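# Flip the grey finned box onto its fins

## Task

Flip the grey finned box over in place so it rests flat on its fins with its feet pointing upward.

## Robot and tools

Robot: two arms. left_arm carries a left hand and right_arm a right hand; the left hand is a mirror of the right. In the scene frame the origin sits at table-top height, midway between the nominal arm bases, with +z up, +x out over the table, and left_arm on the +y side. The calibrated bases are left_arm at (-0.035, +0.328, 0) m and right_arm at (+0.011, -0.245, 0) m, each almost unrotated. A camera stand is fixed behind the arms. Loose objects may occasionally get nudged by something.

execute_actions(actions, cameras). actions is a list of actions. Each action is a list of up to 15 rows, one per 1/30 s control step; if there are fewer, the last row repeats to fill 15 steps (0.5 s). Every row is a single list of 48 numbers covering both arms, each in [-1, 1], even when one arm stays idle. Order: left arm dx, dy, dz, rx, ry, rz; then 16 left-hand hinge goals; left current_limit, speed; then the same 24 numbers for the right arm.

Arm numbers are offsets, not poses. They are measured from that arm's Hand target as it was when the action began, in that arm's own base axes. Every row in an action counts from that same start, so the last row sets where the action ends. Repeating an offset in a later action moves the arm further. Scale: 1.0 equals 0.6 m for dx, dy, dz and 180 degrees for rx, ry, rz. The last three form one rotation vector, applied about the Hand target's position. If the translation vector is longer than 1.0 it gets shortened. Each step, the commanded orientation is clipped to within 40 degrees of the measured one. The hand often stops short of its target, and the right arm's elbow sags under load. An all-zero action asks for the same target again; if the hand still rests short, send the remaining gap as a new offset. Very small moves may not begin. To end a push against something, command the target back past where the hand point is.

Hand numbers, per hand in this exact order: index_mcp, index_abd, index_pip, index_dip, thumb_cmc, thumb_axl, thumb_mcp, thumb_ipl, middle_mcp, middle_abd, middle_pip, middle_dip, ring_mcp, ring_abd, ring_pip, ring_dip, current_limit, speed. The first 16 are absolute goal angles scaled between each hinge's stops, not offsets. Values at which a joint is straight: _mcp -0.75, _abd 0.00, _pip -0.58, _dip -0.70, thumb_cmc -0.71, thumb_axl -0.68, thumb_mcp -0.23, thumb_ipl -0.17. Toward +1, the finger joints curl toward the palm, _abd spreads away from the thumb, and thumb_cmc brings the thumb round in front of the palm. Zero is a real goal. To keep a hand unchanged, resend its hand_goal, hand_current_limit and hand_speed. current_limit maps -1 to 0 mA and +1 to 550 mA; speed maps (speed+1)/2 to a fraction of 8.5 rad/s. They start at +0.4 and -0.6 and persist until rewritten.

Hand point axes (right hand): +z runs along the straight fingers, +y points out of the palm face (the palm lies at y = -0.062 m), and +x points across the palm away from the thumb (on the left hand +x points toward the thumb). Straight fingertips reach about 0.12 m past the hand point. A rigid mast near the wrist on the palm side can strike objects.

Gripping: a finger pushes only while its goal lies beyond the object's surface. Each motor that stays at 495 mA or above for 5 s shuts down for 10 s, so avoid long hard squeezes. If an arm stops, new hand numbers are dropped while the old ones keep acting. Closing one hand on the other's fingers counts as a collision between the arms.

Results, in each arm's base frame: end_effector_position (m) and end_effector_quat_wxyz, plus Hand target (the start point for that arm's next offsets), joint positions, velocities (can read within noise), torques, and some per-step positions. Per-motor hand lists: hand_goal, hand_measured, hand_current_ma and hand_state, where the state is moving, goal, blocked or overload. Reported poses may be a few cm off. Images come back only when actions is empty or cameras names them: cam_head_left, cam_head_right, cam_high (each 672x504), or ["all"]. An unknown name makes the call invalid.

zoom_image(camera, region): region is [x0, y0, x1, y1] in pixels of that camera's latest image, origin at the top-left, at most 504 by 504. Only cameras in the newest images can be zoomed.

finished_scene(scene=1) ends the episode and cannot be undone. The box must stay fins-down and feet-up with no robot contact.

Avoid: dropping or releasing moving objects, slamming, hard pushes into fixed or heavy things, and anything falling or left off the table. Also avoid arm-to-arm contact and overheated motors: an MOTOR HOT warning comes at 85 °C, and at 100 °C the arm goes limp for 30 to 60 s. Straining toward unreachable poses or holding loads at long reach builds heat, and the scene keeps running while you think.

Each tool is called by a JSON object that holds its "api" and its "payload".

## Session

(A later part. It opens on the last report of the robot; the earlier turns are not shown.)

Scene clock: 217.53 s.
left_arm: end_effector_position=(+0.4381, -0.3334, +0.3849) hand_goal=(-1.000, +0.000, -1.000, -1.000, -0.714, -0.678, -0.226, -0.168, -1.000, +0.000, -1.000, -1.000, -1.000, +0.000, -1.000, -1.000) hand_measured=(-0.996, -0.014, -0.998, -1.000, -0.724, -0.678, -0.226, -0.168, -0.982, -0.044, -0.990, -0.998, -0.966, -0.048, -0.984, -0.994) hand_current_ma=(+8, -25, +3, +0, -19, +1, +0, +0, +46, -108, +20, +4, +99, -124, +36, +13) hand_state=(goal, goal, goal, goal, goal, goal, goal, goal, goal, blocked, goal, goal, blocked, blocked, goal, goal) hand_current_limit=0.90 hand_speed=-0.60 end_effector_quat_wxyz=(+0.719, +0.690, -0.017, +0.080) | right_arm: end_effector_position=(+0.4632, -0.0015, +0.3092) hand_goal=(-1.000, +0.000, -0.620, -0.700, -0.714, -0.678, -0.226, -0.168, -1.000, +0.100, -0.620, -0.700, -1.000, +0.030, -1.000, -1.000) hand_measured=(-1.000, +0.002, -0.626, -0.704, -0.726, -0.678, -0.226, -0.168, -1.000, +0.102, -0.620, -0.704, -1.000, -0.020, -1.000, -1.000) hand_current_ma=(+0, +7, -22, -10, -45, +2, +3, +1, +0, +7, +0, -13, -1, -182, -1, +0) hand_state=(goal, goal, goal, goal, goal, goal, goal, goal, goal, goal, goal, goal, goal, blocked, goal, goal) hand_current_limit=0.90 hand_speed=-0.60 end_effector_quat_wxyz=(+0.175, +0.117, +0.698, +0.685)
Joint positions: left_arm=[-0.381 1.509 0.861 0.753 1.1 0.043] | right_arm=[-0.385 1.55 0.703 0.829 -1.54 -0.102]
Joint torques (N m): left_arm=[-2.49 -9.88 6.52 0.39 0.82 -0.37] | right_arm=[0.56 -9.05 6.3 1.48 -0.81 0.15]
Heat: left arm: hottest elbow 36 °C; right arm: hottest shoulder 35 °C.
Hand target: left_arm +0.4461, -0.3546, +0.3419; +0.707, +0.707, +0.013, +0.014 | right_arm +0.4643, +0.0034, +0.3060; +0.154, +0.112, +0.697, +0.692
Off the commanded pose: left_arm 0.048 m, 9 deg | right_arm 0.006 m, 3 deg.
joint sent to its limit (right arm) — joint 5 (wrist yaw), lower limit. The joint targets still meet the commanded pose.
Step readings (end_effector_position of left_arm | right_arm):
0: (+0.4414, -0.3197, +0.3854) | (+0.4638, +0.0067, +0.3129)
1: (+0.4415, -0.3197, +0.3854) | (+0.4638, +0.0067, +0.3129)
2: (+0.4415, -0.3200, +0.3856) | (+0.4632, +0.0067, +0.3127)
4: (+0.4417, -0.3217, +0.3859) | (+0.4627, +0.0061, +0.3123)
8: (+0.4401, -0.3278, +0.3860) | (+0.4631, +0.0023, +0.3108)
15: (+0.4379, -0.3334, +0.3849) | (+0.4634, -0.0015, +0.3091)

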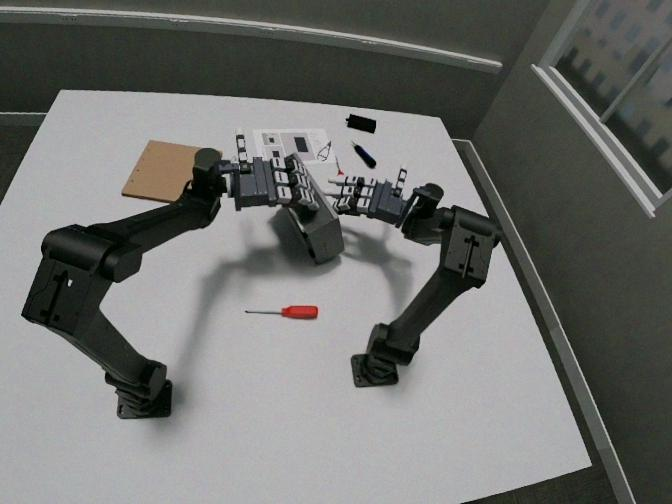

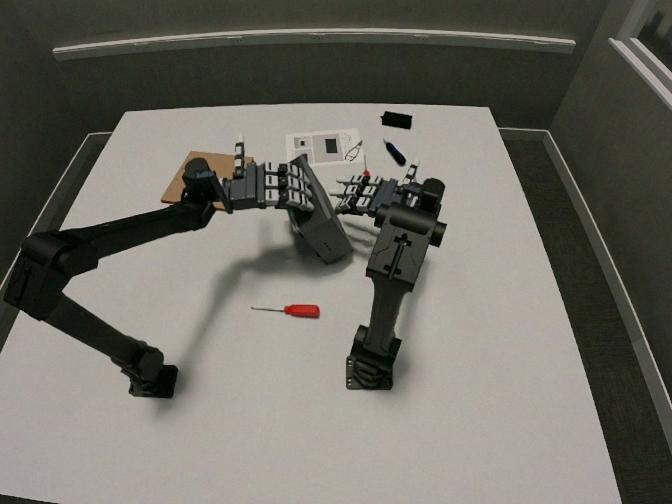

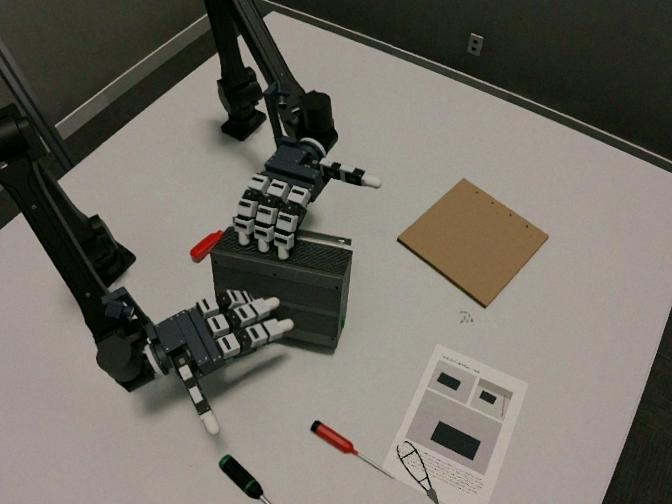

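{"api": "execute_actions", "payload": {"actions": [[[0.0,-0.01,0.0067,0,0,0,-1,0,-1,-1,-0.714,-0.678,-0.226,-0.168,-1,0,-1,-1,-1,0,-1,-1,0.9,-0.6,0,-0.0133,-0.003,0,0,0.0,-1,0.0,-0.62,-0.7,-0.714,-0.678,-0.226,-0.168,-1,0.1,-0.62,-0.7,-1,0.0,-1,-1,0.9,-0.6]],[[0.0,-0.01,0.0067,0,0,0,-1,0,-1,-1,-0.714,-0.678,-0.226,-0.168,-1,0,-1,-1,-1,0,-1,-1,0.9,-0.6,0,-0.0133,-0.003,0,0,0.0,-1,0.0,-0.62,-0.7,-0.714,-0.678,-0.226,-0.168,-1,0.1,-0.62,-0.7,-1,0.0,-1,-1,0.9,-0.6]]]}}

Scene clock: 219.47 s.
left_arm: end_effector_position=(+0.4372, -0.3576, +0.3707) hand_goal=(-1.000, +0.000, -1.000, -1.000, -0.714, -0.678, -0.226, -0.168, -1.000, +0.000, -1.000, -1.000, -1.000, +0.000, -1.000, -1.000) hand_measured=(-1.000, -0.002, -1.000, -0.998, -0.724, -0.678, -0.226, -0.168, -0.994, -0.004, -0.990, -0.996, -0.974, -0.008, -0.978, -0.992) hand_current_ma=(+0, -2, +0, +3, -22, +1, +1, +0, +12, -6, +20, +8, +76, -13, +54, +16) hand_state=(goal, goal, goal, goal, goal, goal, goal, goal, goal, goal, goal, goal, blocked, goal, blocked, goal) hand_current_limit=0.90 hand_speed=-0.60 end_effector_quat_wxyz=(+0.714, +0.699, -0.004, +0.041) | right_arm: end_effector_position=(+0.4630, -0.0208, +0.3025) hand_goal=(-1.000, +0.000, -0.620, -0.700, -0.714, -0.678, -0.226, -0.168, -1.000, +0.100, -0.620, -0.700, -1.000, +0.000, -1.000, -1.000) hand_measured=(-1.000, +0.002, -0.626, -0.702, -0.726, -0.678, -0.226, -0.168, -1.000, +0.084, -0.672, -0.732, -1.000, -0.004, -1.000, -1.000) hand_current_ma=(+0, +5, -18, -9, -45, +2, +2, +1, -2, -53, -219, -128, +0, -9, -1, +0) hand_state=(goal, goal, goal, goal, goal, goal, goal, goal, goal, goal, blocked, blocked, goal, goal, goal, goal) hand_current_limit=0.90 hand_speed=-0.60 end_effector_quat_wxyz=(+0.183, +0.130, +0.695, +0.683)
Joint positions: left_arm=[-0.427 1.535 0.873 0.713 1.092 0.017] | right_arm=[-0.427 1.567 0.703 0.829 -1.551 -0.112]
Joint torques (N m): left_arm=[-0.73 -12.04 7.39 1.13 0.21 -0.13] | right_arm=[1.67 -10.11 6.05 1.28 -0.36 0.11]
Motor temperatures (°C): left_arm=[34 32 36 28 34 28] | right_arm=[31 35 32 31 32 26]
Heat: left arm: hottest elbow 36 °C; right arm: hottest shoulder 35 °C.
Hand target: left_arm +0.4461, -0.3666, +0.3500; +0.707, +0.707, +0.013, +0.014 | right_arm +0.4643, -0.0124, +0.3023; +0.154, +0.112, +0.697, +0.692
Off the commanded pose: left_arm 0.024 m, 4 deg | right_arm 0.008 m, 4 deg.
joint sent to its limit (right arm) — joint 5 (wrist yaw), lower limit. The joint targets still meet the commanded pose.
Step readings (end_effector_position of left_arm | right_arm):
0: (+0.4381, -0.3334, +0.3849) | (+0.4632, -0.0014, +0.3092)
1: (+0.4381, -0.3334, +0.3849) | (+0.4632, -0.0014, +0.3092)
2: (+0.4382, -0.3336, +0.3849) | (+0.4628, -0.0014, +0.3092)
4: (+0.4388, -0.3349, +0.3854) | (+0.4626, -0.0022, +0.3090)
8: (+0.4375, -0.3394, +0.3846) | (+0.4626, -0.0052, +0.3089)
15: (+0.4352, -0.3445, +0.3826) | (+0.4628, -0.0104, +0.3071)
16: (+0.4353, -0.3447, +0.3826) | (+0.4628, -0.0106, +0.3069)
17: (+0.4356, -0.3450, +0.3827) | (+0.4628, -0.0109, +0.3069)
19: (+0.4362, -0.3462, +0.3827) | (+0.4627, -0.0118, +0.3068)
23: (+0.4359, -0.3498, +0.3821) | (+0.4630, -0.0150, +0.3058)
30: (+0.4347, -0.3543, +0.3793) | (+0.4630, -0.0194, +0.3040)

{"api": "execute_actions", "payload": {"actions": [], "cameras": ["cam_high", "cam_head_left", "cam_head_right"]}}

{"api": "zoom_image", "payload": {"camera": "cam_head_right", "region": [200, 140, 400, 290]}}

{"api": "zoom_image", "payload": {"camera": "cam_high", "region": [180, 170, 360, 350]}}

Scene clock: 219.67 s.
left_arm: end_effector_position=(+0.4372, -0.3576, +0.3707) hand_goal=(-1.000, +0.000, -1.000, -1.000, -0.714, -0.678, -0.226, -0.168, -1.000, +0.000, -1.000, -1.000, -1.000, +0.000, -1.000, -1.000) hand_measured=(-1.000, -0.002, -1.000, -0.998, -0.724, -0.678, -0.226, -0.168, -0.994, -0.004, -0.990, -0.996, -0.974, -0.008, -0.978, -0.992) hand_current_ma=(+0, -2, +0, +3, -22, +1, +1, +0, +12, -6, +20, +8, +76, -13, +54, +16) hand_state=(goal, goal, goal, goal, goal, goal, goal, goal, goal, goal, goal, goal, blocked, goal, blocked, goal) hand_current_limit=0.90 hand_speed=-0.60 end_effector_quat_wxyz=(+0.714, +0.699, -0.004, +0.041) | right_arm: end_effector_position=(+0.4630, -0.0208, +0.3025) hand_goal=(-1.000, +0.000, -0.620, -0.700, -0.714, -0.678, -0.226, -0.168, -1.000, +0.100, -0.620, -0.700, -1.000, +0.000, -1.000, -1.000) hand_measured=(-1.000, +0.002, -0.626, -0.702, -0.726, -0.678, -0.226, -0.168, -1.000, +0.084, -0.672, -0.732, -1.000, -0.004, -1.000, -1.000) hand_current_ma=(+0, +5, -18, -9, -45, +2, +2, +1, -2, -53, -219, -128, +0, -9, -1, +0) hand_state=(goal, goal, goal, goal, goal, goal, goal, goal, goal, goal, blocked, blocked, goal, goal, goal, goal) hand_current_limit=0.90 hand_speed=-0.60 end_effector_quat_wxyz=(+0.183, +0.130, +0.695, +0.683)
Joint positions: left_arm=[-0.427 1.535 0.873 0.713 1.092 0.017] | right_arm=[-0.427 1.567 0.703 0.829 -1.551 -0.111]
Joint velocities: within noise
Joint torques (N m): left_arm=[-1.03 -12.28 7.28 1.24 0.2 -0.13] | right_arm=[1.9 -10.11 5.89 1.1 -0.38 0.1]
Motor temperatures (°C): left_arm=[34 32 36 28 34 28] | right_arm=[31 35 32 31 32 26]
Heat: left arm: hottest elbow 36 °C; right arm: hottest shoulder 35 °C.
Hand target: left_arm +0.4461, -0.3666, +0.3500; +0.707, +0.707, +0.013, +0.014 | right_arm +0.4643, -0.0124, +0.3023; +0.154, +0.112, +0.697, +0.692
Off the commanded pose: left_arm 0.024 m, 4 deg | right_arm 0.008 m, 4 deg.

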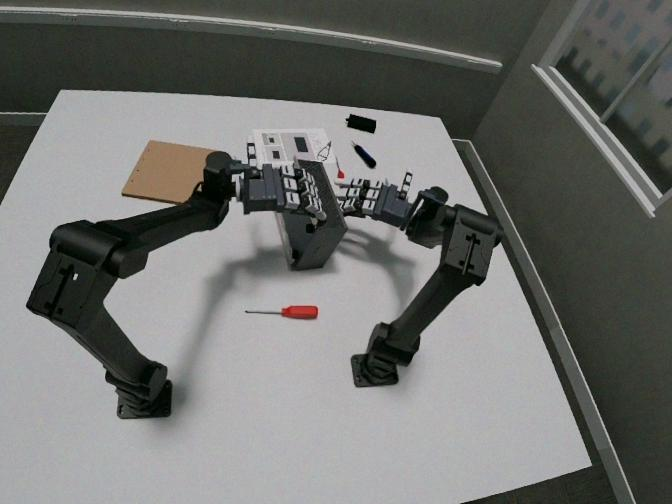

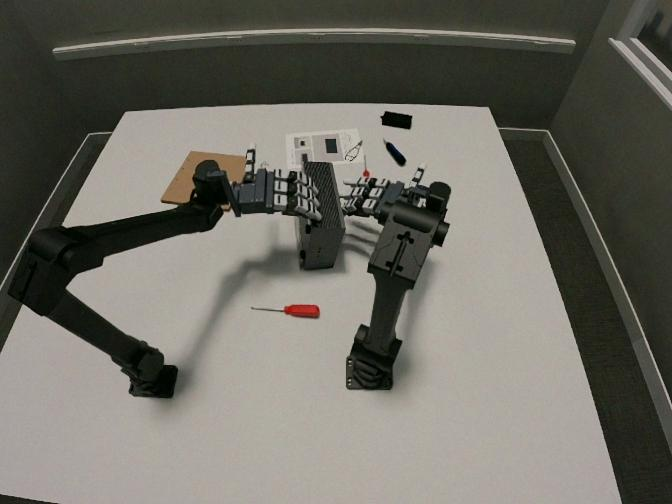

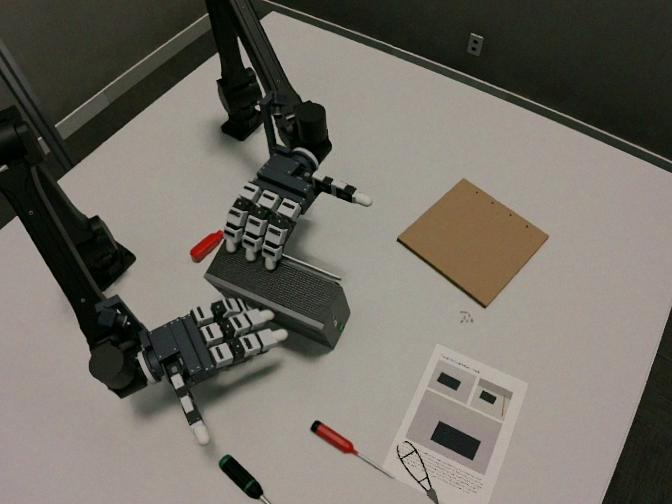

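Scaled by 2.520.

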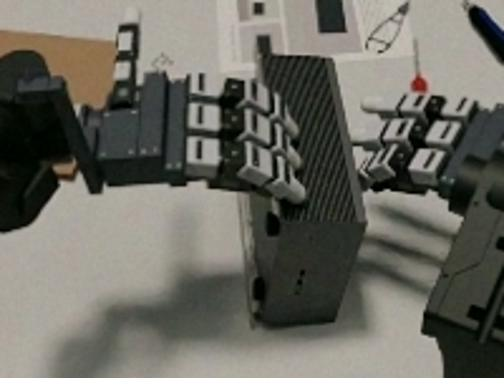

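Scaled by 2.800.

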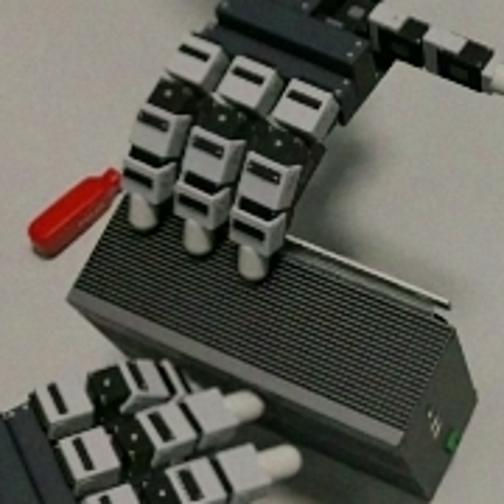

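{"api": "execute_actions", "payload": {"actions": [[[0.0,-0.0067,0.0,0,0,0,-1,0,-1,-1,-0.714,-0.678,-0.226,-0.168,-1,0,-1,-1,-1,0,-1,-1,0.9,-0.6,0,-0.0167,0.0,0,0,0.0,-1,0.0,-0.62,-0.7,-0.714,-0.678,-0.226,-0.168,-1,0.1,-0.62,-0.7,-1,0.0,-1,-1,0.9,-0.6]],[[0.0,-0.0067,0.0,0,0,0,-1,0,-1,-1,-0.714,-0.678,-0.226,-0.168,-1,0,-1,-1,-1,0,-1,-1,0.9,-0.6,0,-0.0167,-0.0,0,0,0.0,-1,0.0,-0.62,-0.7,-0.714,-0.678,-0.226,-0.168,-1,0.1,-0.62,-0.7,-1,0.0,-1,-1,0.9,-0.6]]], "cameras": ["cam_high", "cam_head_left", "cam_head_right"]}}

{"api": "zoom_image", "payload": {"camera": "cam_head_right", "region": [200, 140, 400, 290]}}

{"api": "zoom_image", "payload": {"camera": "cam_high", "region": [180, 170, 360, 350]}}

Scene clock: 221.77 s.
left_arm: end_effector_position=(+0.4378, -0.3582, +0.3708) hand_goal=(-1.000, +0.000, -1.000, -1.000, -0.714, -0.678, -0.226, -0.168, -1.000, +0.000, -1.000, -1.000, -1.000, +0.000, -1.000, -1.000) hand_measured=(-1.000, -0.002, -1.000, -0.998, -0.724, -0.678, -0.226, -0.168, -0.994, +0.000, -0.992, -0.996, -0.976, -0.006, -0.980, -0.992) hand_current_ma=(+0, -1, +0, +3, -22, +1, +1, +0, +10, -1, +13, +5, +63, -8, +49, +16) hand_state=(goal, goal, goal, goal, goal, goal, goal, goal, goal, goal, goal, goal, blocked, goal, blocked, goal) hand_current_limit=0.90 hand_speed=-0.60 end_effector_quat_wxyz=(+0.714, +0.699, -0.002, +0.043) | right_arm: end_effector_position=(+0.4626, -0.0277, +0.3024) hand_goal=(-1.000, +0.000, -0.620, -0.700, -0.714, -0.678, -0.226, -0.168, -1.000, +0.100, -0.620, -0.700, -1.000, +0.000, -1.000, -1.000) hand_measured=(-1.000, +0.002, -0.626, -0.702, -0.726, -0.678, -0.226, -0.168, -1.000, +0.096, -0.628, -0.704, -1.000, -0.004, -1.000, -1.000) hand_current_ma=(+0, +5, -18, -9, -45, +2, +2, +1, -1, -10, -26, -13, +0, -9, -1, +0) hand_state=(goal, goal, goal, goal, goal, goal, goal, goal, goal, goal, goal, goal, goal, goal, goal, goal) hand_current_limit=0.90 hand_speed=-0.60 end_effector_quat_wxyz=(+0.183, +0.137, +0.694, +0.683)
Joint positions: left_arm=[-0.428 1.535 0.873 0.713 1.084 0.017] | right_arm=[-0.442 1.567 0.703 0.829 -1.557 -0.102]
Joint torques (N m): left_arm=[-2.14 -11.52 8.14 1.05 -0.13 -0.12] | right_arm=[-0.15 -9.17 6.38 1.39 -0.16 0.07]
Heat: left arm: hottest elbow 37 °C; right arm: hottest shoulder 35 °C.
Hand target: left_arm +0.4460, -0.3746, +0.3500; +0.707, +0.707, +0.013, +0.014 | right_arm +0.4643, -0.0325, +0.3023; +0.154, +0.112, +0.697, +0.692
Off the commanded pose: left_arm 0.028 m, 4 deg | right_arm 0.005 m, 5 deg.
joint sent to its limit (right arm) — joint 5 (wrist yaw), lower limit. The joint targets are off in orientation, not in position.
Step readings (end_effector_position of left_arm | right_arm):
0: (+0.4372, -0.3576, +0.3707) | (+0.4630, -0.0208, +0.3025)
1: (+0.4372, -0.3576, +0.3707) | (+0.4630, -0.0208, +0.3025)
2: (+0.4372, -0.3576, +0.3707) | (+0.4630, -0.0208, +0.3025)
4: (+0.4373, -0.3576, +0.3707) | (+0.4631, -0.0210, +0.3025)
8: (+0.4373, -0.3576, +0.3708) | (+0.4631, -0.0214, +0.3025)
15: (+0.4373, -0.3576, +0.3708) | (+0.4632, -0.0214, +0.3025)
16: (+0.4373, -0.3578, +0.3708) | (+0.4632, -0.0216, +0.3025)
17: (+0.4375, -0.3577, +0.3708) | (+0.4632, -0.0220, +0.3025)
19: (+0.4378, -0.3578, +0.3708) | (+0.4629, -0.0234, +0.3025)
23: (+0.4378, -0.3581, +0.3708) | (+0.4625, -0.0266, +0.3024)
30: (+0.4378, -0.3582, +0.3708) | (+0.4625, -0.0277, +0.3024)

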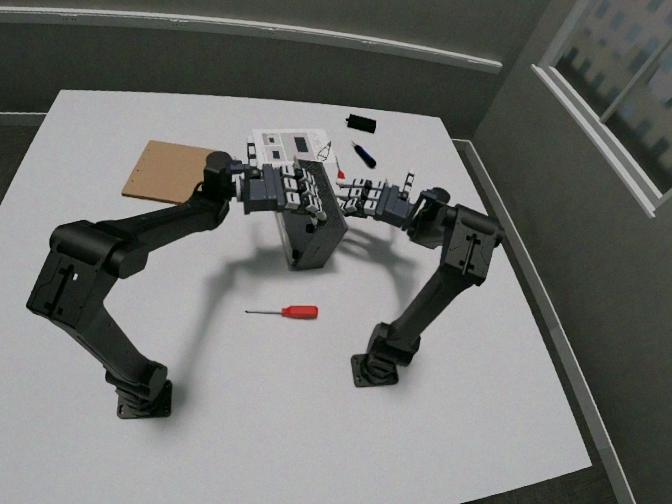

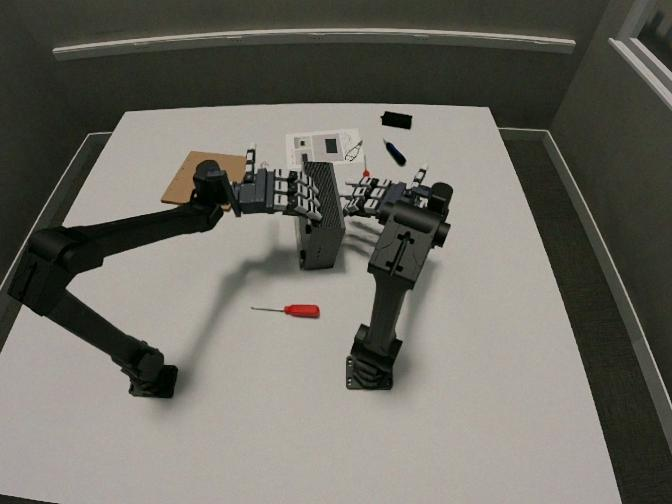

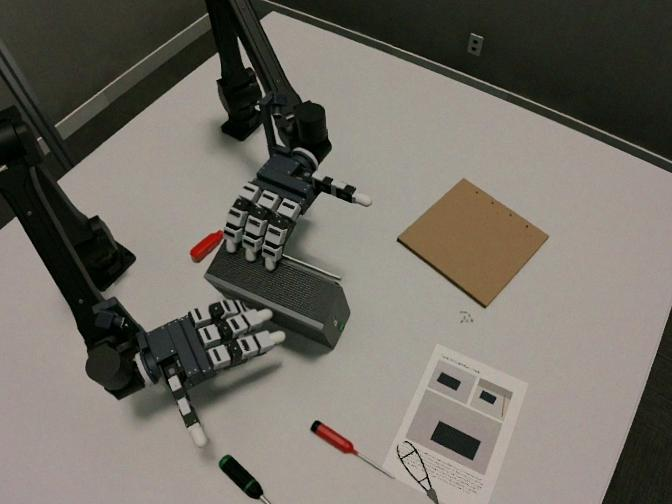

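Scaled by 2.520.

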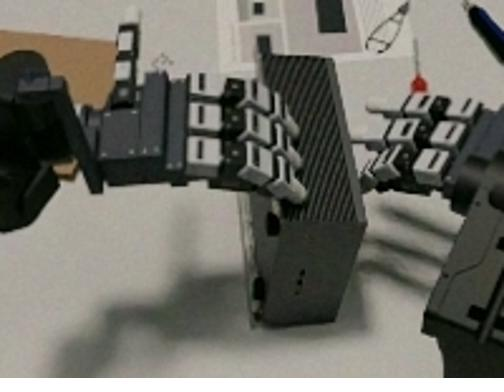

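Scaled by 2.800.

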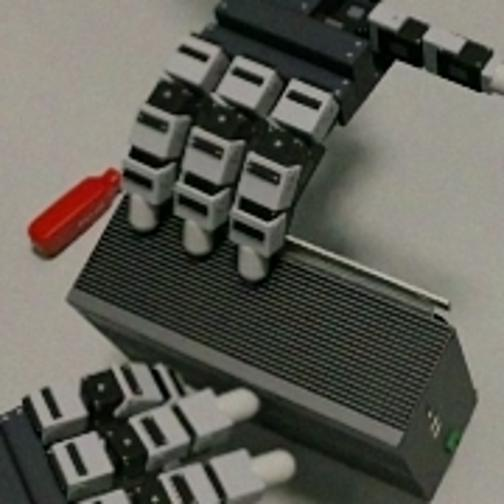

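{"api": "execute_actions", "payload": {"actions": [[[0.0,0.03,0.1,0,0,0,-1,0,-1,-1,-0.714,-0.678,-0.226,-0.168,-1,0,-1,-1,-1,0,-1,-1,0.9,-0.6,0,0.0,0.0,0,0,0.0,-1,0.0,-0.62,-0.7,-0.714,-0.678,-0.226,-0.168,-1,0.1,-0.62,-0.7,-1,0.0,-1,-1,0.9,-0.6]],[[0.0,0.12,0.0,0,0,0.03,-1,0,-1,-1,-0.714,-0.678,-0.226,-0.168,-1,0,-1,-1,-1,0,-1,-1,0.9,-0.6,0,0.0,-0.0,0,0,0.0,-1,0.0,-0.62,-0.7,-0.714,-0.678,-0.226,-0.168,-1,0.1,-0.62,-0.7,-1,0.0,-1,-1,0.9,-0.6]]], "cameras": ["cam_high", "cam_head_left", "cam_head_right"]}}

{"api": "zoom_image", "payload": {"camera": "cam_head_left", "region": [220, 130, 420, 290]}}

{"api": "zoom_image", "payload": {"camera": "cam_high", "region": [180, 170, 360, 350]}}

Scene clock: 227.40 s.
left_arm: end_effector_position=(+0.4444, -0.2833, +0.4165) hand_goal=(-1.000, +0.000, -1.000, -1.000, -0.714, -0.678, -0.226, -0.168, -1.000, +0.000, -1.000, -1.000, -1.000, +0.000, -1.000, -1.000) hand_measured=(-1.000, -0.002, -1.000, -0.998, -0.724, -0.678, -0.226, -0.168, -1.000, +0.000, -0.998, -0.998, -1.000, -0.002, -0.998, -0.998) hand_current_ma=(+0, -2, +1, +3, -22, +1, +1, +0, +0, +0, +1, +4, +0, -1, +1, +4) hand_state=(goal, goal, goal, goal, goal, goal, goal, goal, goal, goal, goal, goal, goal, goal, goal, goal) hand_current_limit=0.90 hand_speed=-0.60 end_effector_quat_wxyz=(+0.708, +0.703, +0.041, +0.055) | right_arm: end_effector_position=(+0.4627, -0.0278, +0.3024) hand_goal=(-1.000, +0.000, -0.620, -0.700, -0.714, -0.678, -0.226, -0.168, -1.000, +0.100, -0.620, -0.700, -1.000, +0.000, -1.000, -1.000) hand_measured=(-1.000, +0.002, -0.626, -0.702, -0.726, -0.678, -0.226, -0.168, -1.000, +0.096, -0.628, -0.704, -1.000, -0.004, -1.000, -1.000) hand_current_ma=(+0, +5, -18, -9, -45, +2, +2, +1, -1, -10, -26, -13, +0, -9, -1, +0) hand_state=(goal, goal, goal, goal, goal, goal, goal, goal, goal, goal, goal, goal, goal, goal, goal, goal) hand_current_limit=0.90 hand_speed=-0.60 end_effector_quat_wxyz=(+0.182, +0.138, +0.694, +0.683)
Joint positions: left_arm=[-0.279 1.359 0.849 0.531 1.156 0.001] | right_arm=[-0.442 1.567 0.703 0.829 -1.557 -0.1]
Joint torques (N m): left_arm=[-0.32 -12.16 7.49 1.43 0.12 0.04] | right_arm=[-0.09 -10.4 6.32 1.54 -0.13 0.08]
Heat: left arm: hottest elbow 37 °C; right arm: hottest shoulder 34 °C.
Hand target: left_arm +0.4460, -0.2846, +0.4100; +0.705, +0.706, +0.047, +0.048 | right_arm +0.4643, -0.0325, +0.3023; +0.154, +0.112, +0.697, +0.692
Off the commanded pose: left_arm 0.007 m, 1 deg | right_arm 0.005 m, 4 deg.
joint sent to its limit (right arm) — joint 5 (wrist yaw), lower limit. The joint targets are off in orientation, not in position.
Step readings (end_effector_position of left_arm | right_arm):
0: (+0.4378, -0.3582, +0.3708) | (+0.4626, -0.0277, +0.3024)
1: (+0.4379, -0.3583, +0.3707) | (+0.4626, -0.0277, +0.3024)
2: (+0.4379, -0.3585, +0.3718) | (+0.4626, -0.0277, +0.3024)
4: (+0.4389, -0.3593, +0.3742) | (+0.4626, -0.0277, +0.3024)
8: (+0.4363, -0.3592, +0.3826) | (+0.4626, -0.0278, +0.3024)
15: (+0.4352, -0.3577, +0.3955) | (+0.4627, -0.0278, +0.3024)
16: (+0.4356, -0.3573, +0.3956) | (+0.4627, -0.0278, +0.3024)
17: (+0.4365, -0.3550, +0.3961) | (+0.4627, -0.0278, +0.3024)
19: (+0.4386, -0.3434, +0.3977) | (+0.4627, -0.0278, +0.3024)
23: (+0.4429, -0.3046, +0.4096) | (+0.4627, -0.0278, +0.3024)
30: (+0.4452, -0.2832, +0.4201) | (+0.4627, -0.0278, +0.3024)

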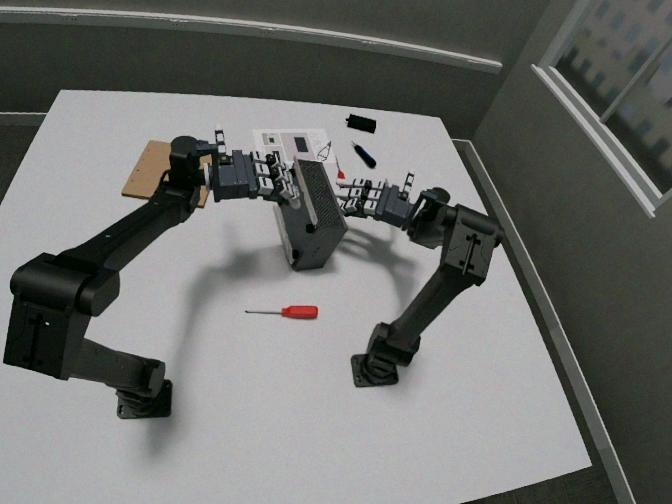

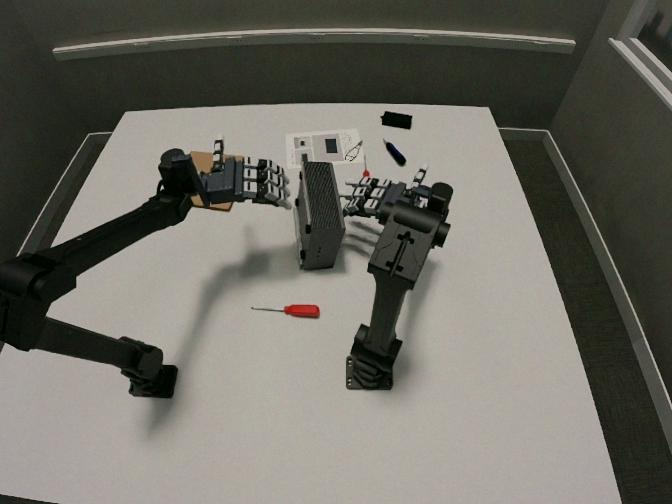

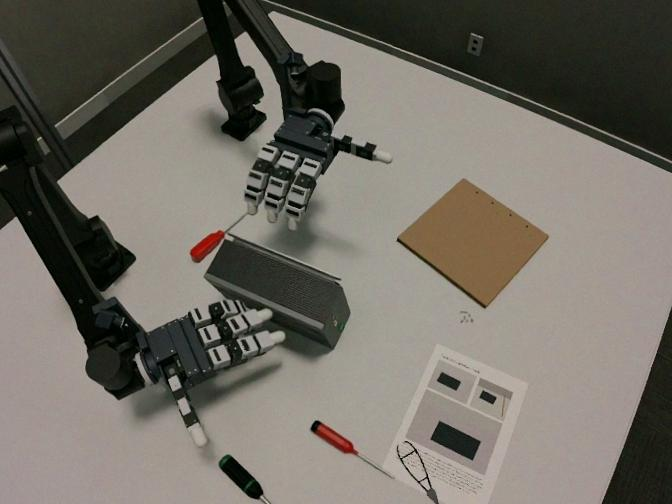

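Scaled by 2.520.

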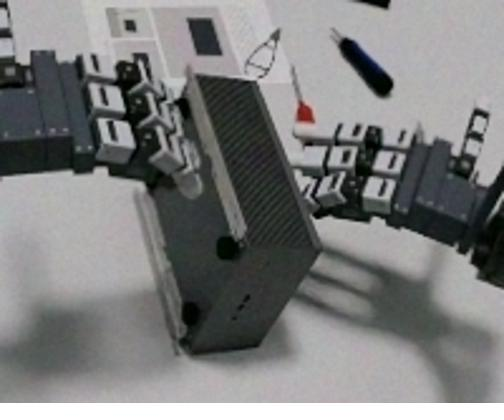

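Scaled by 2.800.

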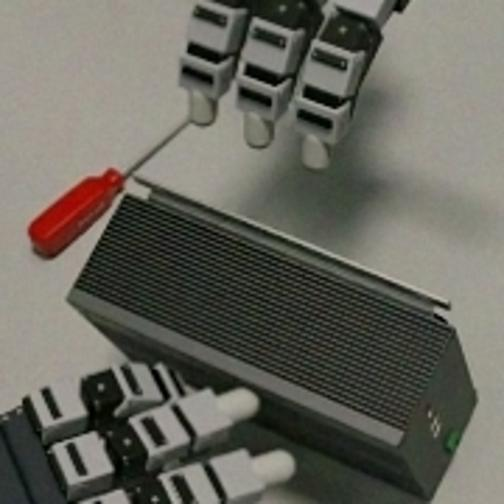

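{"api": "execute_actions", "payload": {"actions": [[[0.0,0.0,-0.15,0,0,0.0,-1,0,-1,-1,-0.714,-0.678,-0.226,-0.168,-1,0,-1,-1,-1,0,-1,-1,0.9,-0.6,0,0.0,0.0,0,0,0.0,-1,0.0,-0.62,-0.7,-0.714,-0.678,-0.226,-0.168,-1,0.1,-0.62,-0.7,-1,0.0,-1,-1,0.9,-0.6]],[[0.0,-0.0667,0.0,0,0,0.0,-1,0,-1,-1,-0.714,-0.678,-0.226,-0.168,-1,0,-1,-1,-1,0,-1,-1,0.9,-0.6,0,0.0,-0.0,0,0,0.0,-1,0.0,-0.62,-0.7,-0.714,-0.678,-0.226,-0.168,-1,0.1,-0.62,-0.7,-1,0.0,-1,-1,0.9,-0.6]],[[0.0,-0.0333,0.0,0,0,0.0,-1,0,-1,-1,-0.714,-0.678,-0.226,-0.168,-1,0,-1,-1,-1,0,-1,-1,0.9,-0.6,0,0.0,-0.0,0,0,0.0,-1,0.0,-0.62,-0.7,-0.714,-0.678,-0.226,-0.168,-1,0.1,-0.62,-0.7,-1,0.0,-1,-1,0.9,-0.6]]]}}

Scene clock: 229.67 s.
left_arm: end_effector_position=(+0.4373, -0.3310, +0.3143) hand_goal=(-1.000, +0.000, -1.000, -1.000, -0.714, -0.678, -0.226, -0.168, -1.000, +0.000, -1.000, -1.000, -1.000, +0.000, -1.000, -1.000) hand_measured=(-1.000, -0.002, -1.000, -0.998, -0.724, -0.678, -0.226, -0.168, -1.000, +0.000, -0.998, -0.998, -1.000, +0.018, -1.000, -1.000) hand_current_ma=(+0, -2, +1, +3, -22, +1, +1, +0, +0, +0, +1, +4, +0, +36, +0, +0) hand_state=(goal, goal, goal, goal, goal, goal, goal, goal, goal, goal, goal, goal, goal, goal, goal, goal) hand_current_limit=0.90 hand_speed=-0.60 end_effector_quat_wxyz=(+0.701, +0.709, +0.055, +0.042) | right_arm: end_effector_position=(+0.4627, -0.0326, +0.3024) hand_goal=(-1.000, +0.000, -0.620, -0.700, -0.714, -0.678, -0.226, -0.168, -1.000, +0.100, -0.620, -0.700, -1.000, +0.000, -1.000, -1.000) hand_measured=(-1.000, +0.002, -0.626, -0.702, -0.726, -0.678, -0.226, -0.168, -1.000, +0.090, -0.634, -0.706, -1.000, -0.004, -1.000, -1.000) hand_current_ma=(+0, +5, -18, -9, -45, +2, +2, +1, -1, -34, -56, -23, +0, -9, -1, +0) hand_state=(goal, goal, goal, goal, goal, goal, goal, goal, goal, goal, goal, goal, goal, goal, goal, goal) hand_current_limit=0.90 hand_speed=-0.60 end_effector_quat_wxyz=(+0.186, +0.142, +0.693, +0.682)
Joint positions: left_arm=[-0.392 1.555 0.746 0.784 1.041 0.004] | right_arm=[-0.452 1.567 0.703 0.829 -1.554 -0.1]
Joint torques (N m): left_arm=[-1.67 -11.75 9.42 2.5 -0.63 -0.01] | right_arm=[0.44 -9.64 6.17 1.5 -0.22 0.09]
Heat: left arm: hottest elbow 37 °C; right arm: hottest shoulder 34 °C.
Hand target: left_arm +0.4460, -0.3447, +0.3199; +0.705, +0.706, +0.046, +0.048 | right_arm +0.4643, -0.0324, +0.3023; +0.154, +0.112, +0.697, +0.692
Off the commanded pose: left_arm 0.017 m, 1 deg | right_arm 0.002 m, 5 deg.
joint sent to its limit (right arm) — joint 5 (wrist yaw), lower limit. The joint targets are off in orientation, not in position.
Step readings (end_effector_position of left_arm | right_arm):
0: (+0.4444, -0.2833, +0.4165) | (+0.4627, -0.0278, +0.3024)
1: (+0.4444, -0.2833, +0.4157) | (+0.4627, -0.0278, +0.3024)
2: (+0.4431, -0.2830, +0.4135) | (+0.4627, -0.0278, +0.3024)
4: (+0.4390, -0.2823, +0.4021) | (+0.4627, -0.0278, +0.3024)
8: (+0.4399, -0.2832, +0.3495) | (+0.4627, -0.0278, +0.3024)
15: (+0.4467, -0.2852, +0.3098) | (+0.4627, -0.0278, +0.3024)
16: (+0.4463, -0.2850, +0.3114) | (+0.4627, -0.0278, +0.3024)
17: (+0.4463, -0.2864, +0.3129) | (+0.4627, -0.0278, +0.3024)
19: (+0.4480, -0.2907, +0.3142) | (+0.4627, -0.0278, +0.3024)
23: (+0.4381, -0.3103, +0.3146) | (+0.4627, -0.0278, +0.3024)
30: (+0.4346, -0.3198, +0.3124) | (+0.4627, -0.0278, +0.3024)
31: (+0.4352, -0.3198, +0.3122) | (+0.4627, -0.0278, +0.3024)
32: (+0.4360, -0.3203, +0.3118) | (+0.4627, -0.0278, +0.3024)
34: (+0.4371, -0.3217, +0.3120) | (+0.4627, -0.0278, +0.3024)
38: (+0.4371, -0.3267, +0.3136) | (+0.4626, -0.0308, +0.3024)
45: (+0.4373, -0.3310, +0.3143) | (+0.4627, -0.0326, +0.3024)

{"api": "execute_actions", "payload": {"actions": [[[0.0,-0.0167,0.0,0,0,0.0,-1,0,-1,-1,-0.714,-0.678,-0.226,-0.168,-1,0,-1,-1,-1,0,-1,-1,0.9,-0.6,0,-0.01,0.0,0,0,0.0,-1,0.0,-0.62,-0.7,-0.714,-0.678,-0.226,-0.168,-1,0.1,-0.62,-0.7,-1,0.0,-1,-1,0.9,-0.6]]], "cameras": ["cam_high", "cam_head_left", "cam_head_right"]}}

{"api": "zoom_image", "payload": {"camera": "cam_head_left", "region": [220, 130, 420, 290]}}

{"api": "zoom_image", "payload": {"camera": "cam_high", "region": [180, 170, 360, 350]}}

Scene clock: 230.73 s.
left_arm: end_effector_position=(+0.4381, -0.3403, +0.3175) hand_goal=(-1.000, +0.000, -1.000, -1.000, -0.714, -0.678, -0.226, -0.168, -1.000, +0.000, -1.000, -1.000, -1.000, +0.000, -1.000, -1.000) hand_measured=(-1.000, -0.002, -1.000, -0.998, -0.724, -0.678, -0.226, -0.168, -1.000, +0.000, -0.998, -0.998, -1.000, +0.020, -1.000, -1.000) hand_current_ma=(+0, -2, +1, +3, -22, +1, +1, +0, +0, +0, +1, +4, +0, +40, +0, +0) hand_state=(goal, goal, goal, goal, goal, goal, goal, goal, goal, goal, goal, goal, goal, goal, goal, goal) hand_current_limit=0.90 hand_speed=-0.60 end_effector_quat_wxyz=(+0.703, +0.708, +0.054, +0.044) | right_arm: end_effector_position=(+0.4624, -0.0409, +0.3023) hand_goal=(-1.000, +0.000, -0.620, -0.700, -0.714, -0.678, -0.226, -0.168, -1.000, +0.100, -0.620, -0.700, -1.000, +0.000, -1.000, -1.000) hand_measured=(-1.000, +0.002, -0.626, -0.702, -0.726, -0.678, -0.226, -0.168, -1.000, +0.086, -0.652, -0.718, -1.000, -0.004, -1.000, -1.000) hand_current_ma=(+0, +5, -18, -9, -45, +2, +2, +1, -1, -43, -133, -68, +0, -9, -1, +0) hand_state=(goal, goal, goal, goal, goal, goal, goal, goal, goal, goal, blocked, goal, goal, goal, goal, goal) hand_current_limit=0.90 hand_speed=-0.60 end_effector_quat_wxyz=(+0.193, +0.149, +0.692, +0.680)
Joint positions: left_arm=[-0.412 1.561 0.76 0.784 1.019 0] | right_arm=[-0.47 1.567 0.703 0.829 -1.552 -0.1]
Joint torques (N m): left_arm=[-1.73 -12.16 9.26 2.45 -0.59 0.05] | right_arm=[1.38 -10.05 6.35 1.46 -0.27 0.09]
Heat: left arm: hottest elbow 37 °C; right arm: hottest shoulder 34 °C.
Hand target: left_arm +0.4460, -0.3547, +0.3199; +0.705, +0.706, +0.046, +0.048 | right_arm +0.4643, -0.0384, +0.3023; +0.154, +0.112, +0.697, +0.692
Off the commanded pose: left_arm 0.017 m, 1 deg | right_arm 0.003 m, 6 deg.
joint sent to its limit (right arm) — joint 5 (wrist yaw), lower limit. The joint targets are off in orientation, not in position.
Step readings (end_effector_position of left_arm | right_arm):
0: (+0.4373, -0.3310, +0.3143) | (+0.4627, -0.0326, +0.3024)
1: (+0.4373, -0.3310, +0.3143) | (+0.4627, -0.0328, +0.3024)
2: (+0.4376, -0.3313, +0.3144) | (+0.4627, -0.0329, +0.3024)
4: (+0.4379, -0.3324, +0.3147) | (+0.4626, -0.0340, +0.3024)
8: (+0.4378, -0.3375, +0.3167) | (+0.4624, -0.0387, +0.3023)
15: (+0.4381, -0.3403, +0.3175) | (+0.4624, -0.0409, +0.3023)

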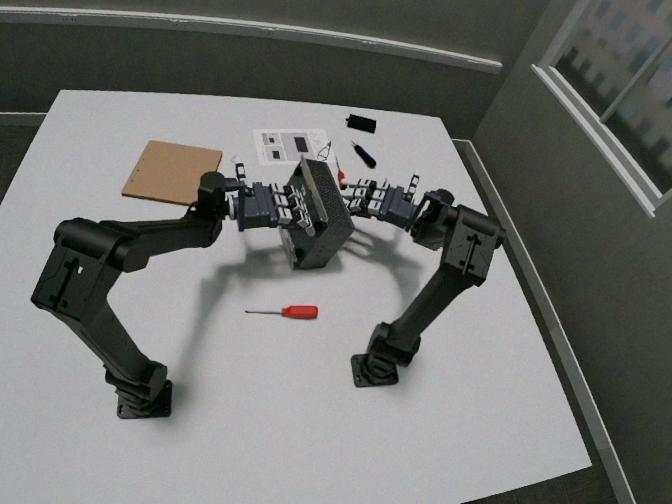

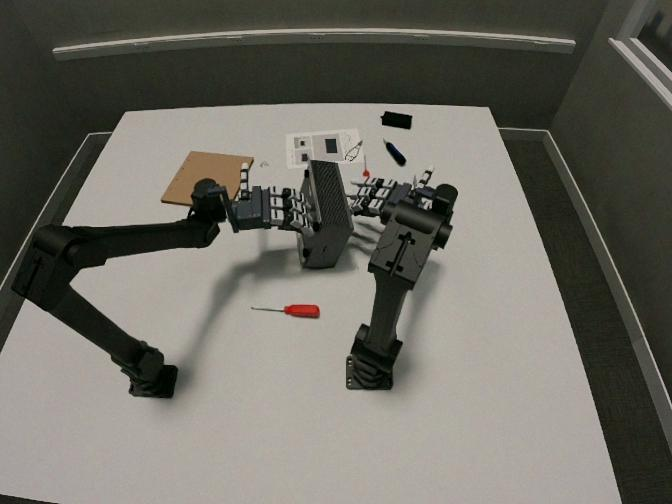

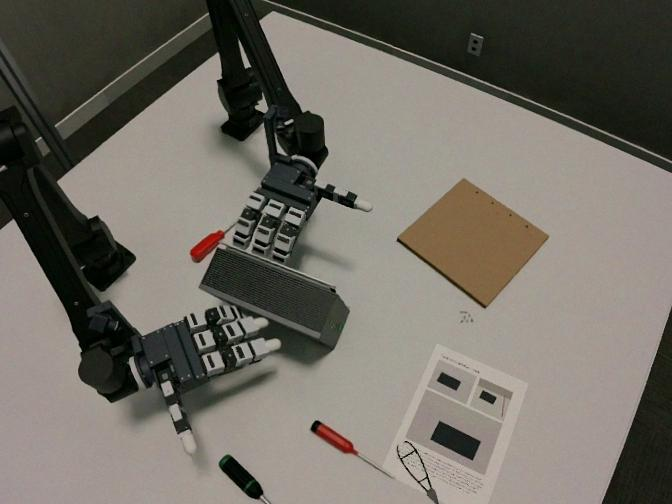

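Scaled by 2.520.

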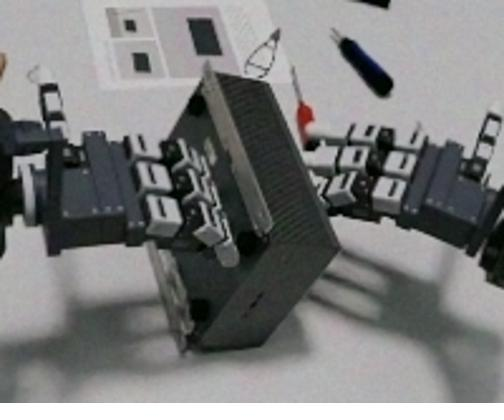

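Scaled by 2.800.

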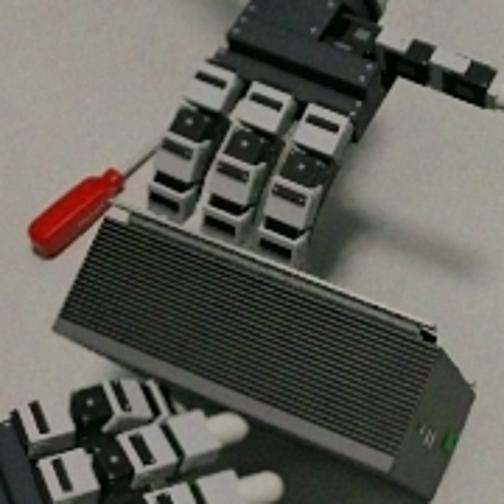

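{"api": "execute_actions", "payload": {"actions": [[[0.0,0.025,0.0,0,0,0.0,-1,0,-1,-1,-0.714,-0.678,-0.226,-0.168,-1,0,-1,-1,-1,0,-1,-1,0.9,-0.6,0,0.01,0.0,0,0,0.0,-1,0.0,-0.62,-0.7,-0.714,-0.678,-0.226,-0.168,-1,0.1,-0.62,-0.7,-1,0.0,-1,-1,0.9,-0.6]],[[0.0,0.0333,0.0,0,0,0.0,-1,0,-1,-1,-0.714,-0.678,-0.226,-0.168,-1,0,-1,-1,-1,0,-1,-1,0.9,-0.6,0,-0.05,0.0,0,0,0.0,-1,0.0,-0.62,-0.7,-0.714,-0.678,-0.226,-0.168,-1,0.1,-0.62,-0.7,-1,0.0,-1,-1,0.9,-0.6]]]}}

Scene clock: 235.03 s.
left_arm: end_effector_position=(+0.4401, -0.3231, +0.3129) hand_goal=(-1.000, +0.000, -1.000, -1.000, -0.714, -0.678, -0.226, -0.168, -1.000, +0.000, -1.000, -1.000, -1.000, +0.000, -1.000, -1.000) hand_measured=(-1.000, +0.000, -1.000, -0.998, -0.724, -0.678, -0.226, -0.168, -1.000, +0.000, -0.998, -0.998, -1.000, +0.018, -1.000, -1.000) hand_current_ma=(+0, +0, +0, +2, -22, +1, +1, +0, +0, +0, +1, +4, +0, +34, +0, +0) hand_state=(goal, goal, goal, goal, goal, goal, goal, goal, goal, goal, goal, goal, goal, goal, goal, goal) hand_current_limit=0.90 hand_speed=-0.60 end_effector_quat_wxyz=(+0.702, +0.710, +0.049, +0.033) | right_arm: end_effector_position=(+0.4598, -0.0574, +0.3024) hand_goal=(-1.000, +0.000, -0.620, -0.700, -0.714, -0.678, -0.226, -0.168, -1.000, +0.100, -0.620, -0.700, -1.000, +0.000, -1.000, -1.000) hand_measured=(-1.000, +0.002, -0.626, -0.702, -0.726, -0.678, -0.226, -0.168, -1.000, +0.096, -0.628, -0.704, -1.000, -0.004, -1.000, -1.000) hand_current_ma=(+0, +5, -18, -9, -45, +2, +2, +1, -1, -10, -26, -13, +0, -8, -1, +0) hand_state=(goal, goal, goal, goal, goal, goal, goal, goal, goal, goal, goal, goal, goal, goal, goal, goal) hand_current_limit=0.90 hand_speed=-0.60 end_effector_quat_wxyz=(+0.204, +0.160, +0.689, +0.677)
Joint positions: left_arm=[-0.367 1.563 0.751 0.784 1.087 0.002] | right_arm=[-0.507 1.567 0.703 0.829 -1.558 -0.1]
Joint torques (N m): left_arm=[1.2 -14.51 7.42 2.65 -0.29 0.04] | right_arm=[-0.03 -9.05 7.01 1.36 -0.05 0.04]
Heat: left arm: hottest elbow 38 °C; right arm: hottest shoulder 34 °C.
Hand target: left_arm +0.4460, -0.3197, +0.3200; +0.705, +0.706, +0.046, +0.048 | right_arm +0.4643, -0.0624, +0.3023; +0.154, +0.112, +0.697, +0.692
Off the commanded pose: left_arm 0.010 m, 2 deg | right_arm 0.007 m, 8 deg.
joint sent to its limit (right arm) — joint 5 (wrist yaw), lower limit. The joint targets are off in orientation, not in position.
Step readings (end_effector_position of left_arm | right_arm):
0: (+0.4381, -0.3403, +0.3175) | (+0.4624, -0.0409, +0.3023)
1: (+0.4381, -0.3404, +0.3175) | (+0.4624, -0.0409, +0.3023)
2: (+0.4377, -0.3405, +0.3175) | (+0.4624, -0.0409, +0.3023)
4: (+0.4372, -0.3402, +0.3175) | (+0.4624, -0.0409, +0.3023)
8: (+0.4374, -0.3384, +0.3175) | (+0.4624, -0.0394, +0.3023)
15: (+0.4376, -0.3374, +0.3174) | (+0.4625, -0.0383, +0.3023)
16: (+0.4374, -0.3374, +0.3174) | (+0.4625, -0.0383, +0.3023)
17: (+0.4373, -0.3368, +0.3174) | (+0.4624, -0.0389, +0.3023)
19: (+0.4387, -0.3326, +0.3174) | (+0.4617, -0.0408, +0.3024)
23: (+0.4402, -0.3260, +0.3154) | (+0.4606, -0.0510, +0.3024)
30: (+0.4401, -0.3231, +0.3129) | (+0.4598, -0.0574, +0.3024)

{"api": "execute_actions", "payload": {"actions": [[[0.0,0.0833,0.0,0,0,0.0,-1,0,-1,-1,-0.714,-0.678,-0.226,-0.168,-1,0,-1,-1,-1,0,-1,-1,0.9,-0.6,0,-0.05,0.0,0,0,-0.03,-1,0.0,-1,-1,-0.714,-0.678,-0.226,-0.168,-1,0.0,-0.8,-1,-1,0.0,-1,-1,0.9,-0.6]],[[0.0,0.0833,0.0333,0,0,0.05,-1,0,-1,-1,-0.714,-0.678,-0.226,-0.168,-1,0,-1,-1,-1,0,-1,-1,0.9,-0.6,0,0,-0.15,0,0,0.0,-1,0.0,-1,-1,-0.714,-0.678,-0.226,-0.168,-1,0.0,-0.8,-1,-1,0.0,-1,-1,0.9,-0.6]],[[0.0,0.0833,0.0333,0,0,0.05,-1,0,-1,-1,-0.714,-0.678,-0.226,-0.168,-1,0,-1,-1,-1,0,-1,-1,0.9,-0.6,0,0.1,0,0,0,0.03,-1,0.0,-1,-1,-0.714,-0.678,-0.226,-0.168,-1,0.0,-0.8,-1,-1,0.0,-1,-1,0.9,-0.6]]], "cameras": ["cam_high", "cam_head_left", "cam_head_right"]}}

Scene clock: 237.70 s.
left_arm: end_effector_position=(+0.4434, -0.1718, +0.3638) hand_goal=(-1.000, +0.000, -1.000, -1.000, -0.714, -0.678, -0.226, -0.168, -1.000, +0.000, -1.000, -1.000, -1.000, +0.000, -1.000, -1.000) hand_measured=(-1.000, +0.000, -1.000, -0.998, -0.724, -0.678, -0.226, -0.168, -1.000, +0.000, -1.000, -0.998, -1.000, +0.002, -1.000, -1.000) hand_current_ma=(+0, +0, +0, +2, -22, +1, +1, +0, +0, +0, +1, +4, +0, +3, +0, +0) hand_state=(goal, goal, goal, goal, goal, goal, goal, goal, goal, goal, goal, goal, goal, goal, goal, goal) hand_current_limit=0.90 hand_speed=-0.60 end_effector_quat_wxyz=(+0.691, +0.688, +0.150, +0.161) | right_arm: end_effector_position=(+0.4690, -0.0326, +0.2049) hand_goal=(-1.000, +0.000, -1.000, -1.000, -0.714, -0.678, -0.226, -0.168, -1.000, +0.000, -0.800, -1.000, -1.000, +0.000, -1.000, -1.000) hand_measured=(-1.000, +0.002, -1.000, -0.998, -0.726, -0.678, -0.226, -0.168, -1.000, +0.002, -0.800, -0.998, -1.000, -0.002, -1.000, -1.000) hand_current_ma=(+0, +5, +3, +7, -45, +2, +2, +1, -1, +7, +1, +9, +0, -8, -1, +0) hand_state=(goal, goal, goal, goal, goal, goal, goal, goal, goal, goal, goal, goal, goal, goal, goal, goal) hand_current_limit=0.90 hand_speed=-0.60 end_effector_quat_wxyz=(+0.169, +0.152, +0.692, +0.686)
Joint positions: left_arm=[-0.069 1.275 0.608 0.683 1.058 0.001] | right_arm=[-0.446 1.814 0.685 0.905 -1.559 -0.25]
Joint torques (N m): left_arm=[0.5 -9.99 7.05 1.62 0.06 -0.01] | right_arm=[-0.15 -12.34 3.92 2.21 -0.26 -0.12]
Heat: left arm: hottest elbow 38 °C; right arm: hottest shoulder 34 °C.
Hand target: left_arm +0.4460, -0.1698, +0.3600; +0.689, +0.690, +0.156, +0.157 | right_arm +0.4642, -0.0324, +0.2123; +0.154, +0.112, +0.697, +0.692
Off the commanded pose: left_arm 0.005 m, 1 deg | right_arm 0.009 m, 5 deg.
joint read past its limit (right arm) — joint 5 (wrist yaw), lower limit.
joint sent to its limit (right arm) — joint 5 (wrist yaw), lower limit. The joint targets are off in orientation, not in position.
Step readings (end_effector_position of left_arm | right_arm):
0: (+0.4401, -0.3231, +0.3129) | (+0.4598, -0.0574, +0.3024)
1: (+0.4401, -0.3229, +0.3129) | (+0.4598, -0.0576, +0.3024)
2: (+0.4403, -0.3198, +0.3126) | (+0.4596, -0.0592, +0.3024)
4: (+0.4387, -0.3123, +0.3131) | (+0.4589, -0.0639, +0.3022)
8: (+0.4455, -0.2841, +0.3156) | (+0.4570, -0.0795, +0.3010)
15: (+0.4501, -0.2699, +0.3187) | (+0.4565, -0.0864, +0.2991)
16: (+0.4499, -0.2698, +0.3184) | (+0.4567, -0.0865, +0.2986)
17: (+0.4510, -0.2674, +0.3183) | (+0.4570, -0.0867, +0.2961)
19: (+0.4490, -0.2595, +0.3192) | (+0.4584, -0.0876, +0.2836)
23: (+0.4433, -0.2336, +0.3338) | (+0.4665, -0.0927, +0.2364)
30: (+0.4430, -0.2211, +0.3478) | (+0.4673, -0.0932, +0.2060)
31: (+0.4433, -0.2211, +0.3471) | (+0.4668, -0.0927, +0.2066)
32: (+0.4456, -0.2176, +0.3462) | (+0.4668, -0.0909, +0.2069)
34: (+0.4466, -0.2091, +0.3446) | (+0.4675, -0.0814, +0.2067)
38: (+0.4442, -0.1825, +0.3542) | (+0.4693, -0.0490, +0.2055)
45: (+0.4427, -0.1718, +0.3652) | (+0.4692, -0.0327, +0.2048)

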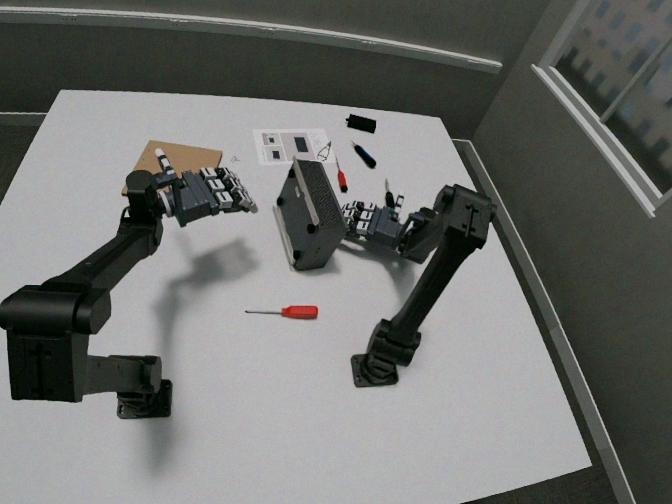

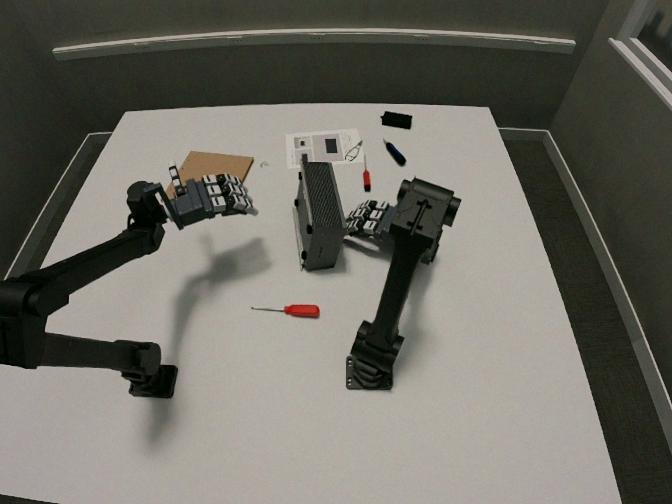

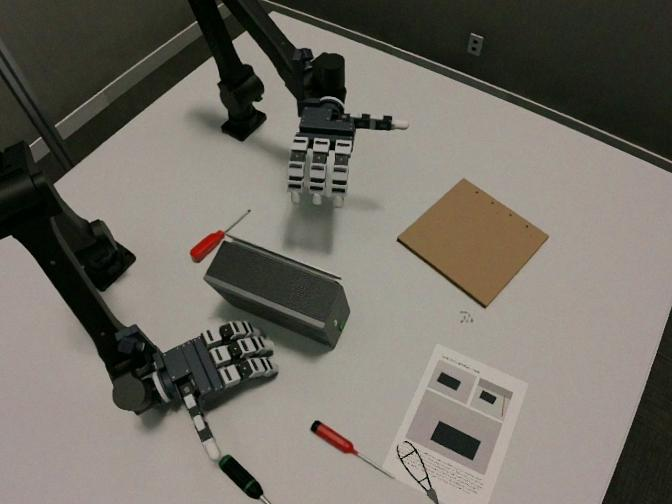

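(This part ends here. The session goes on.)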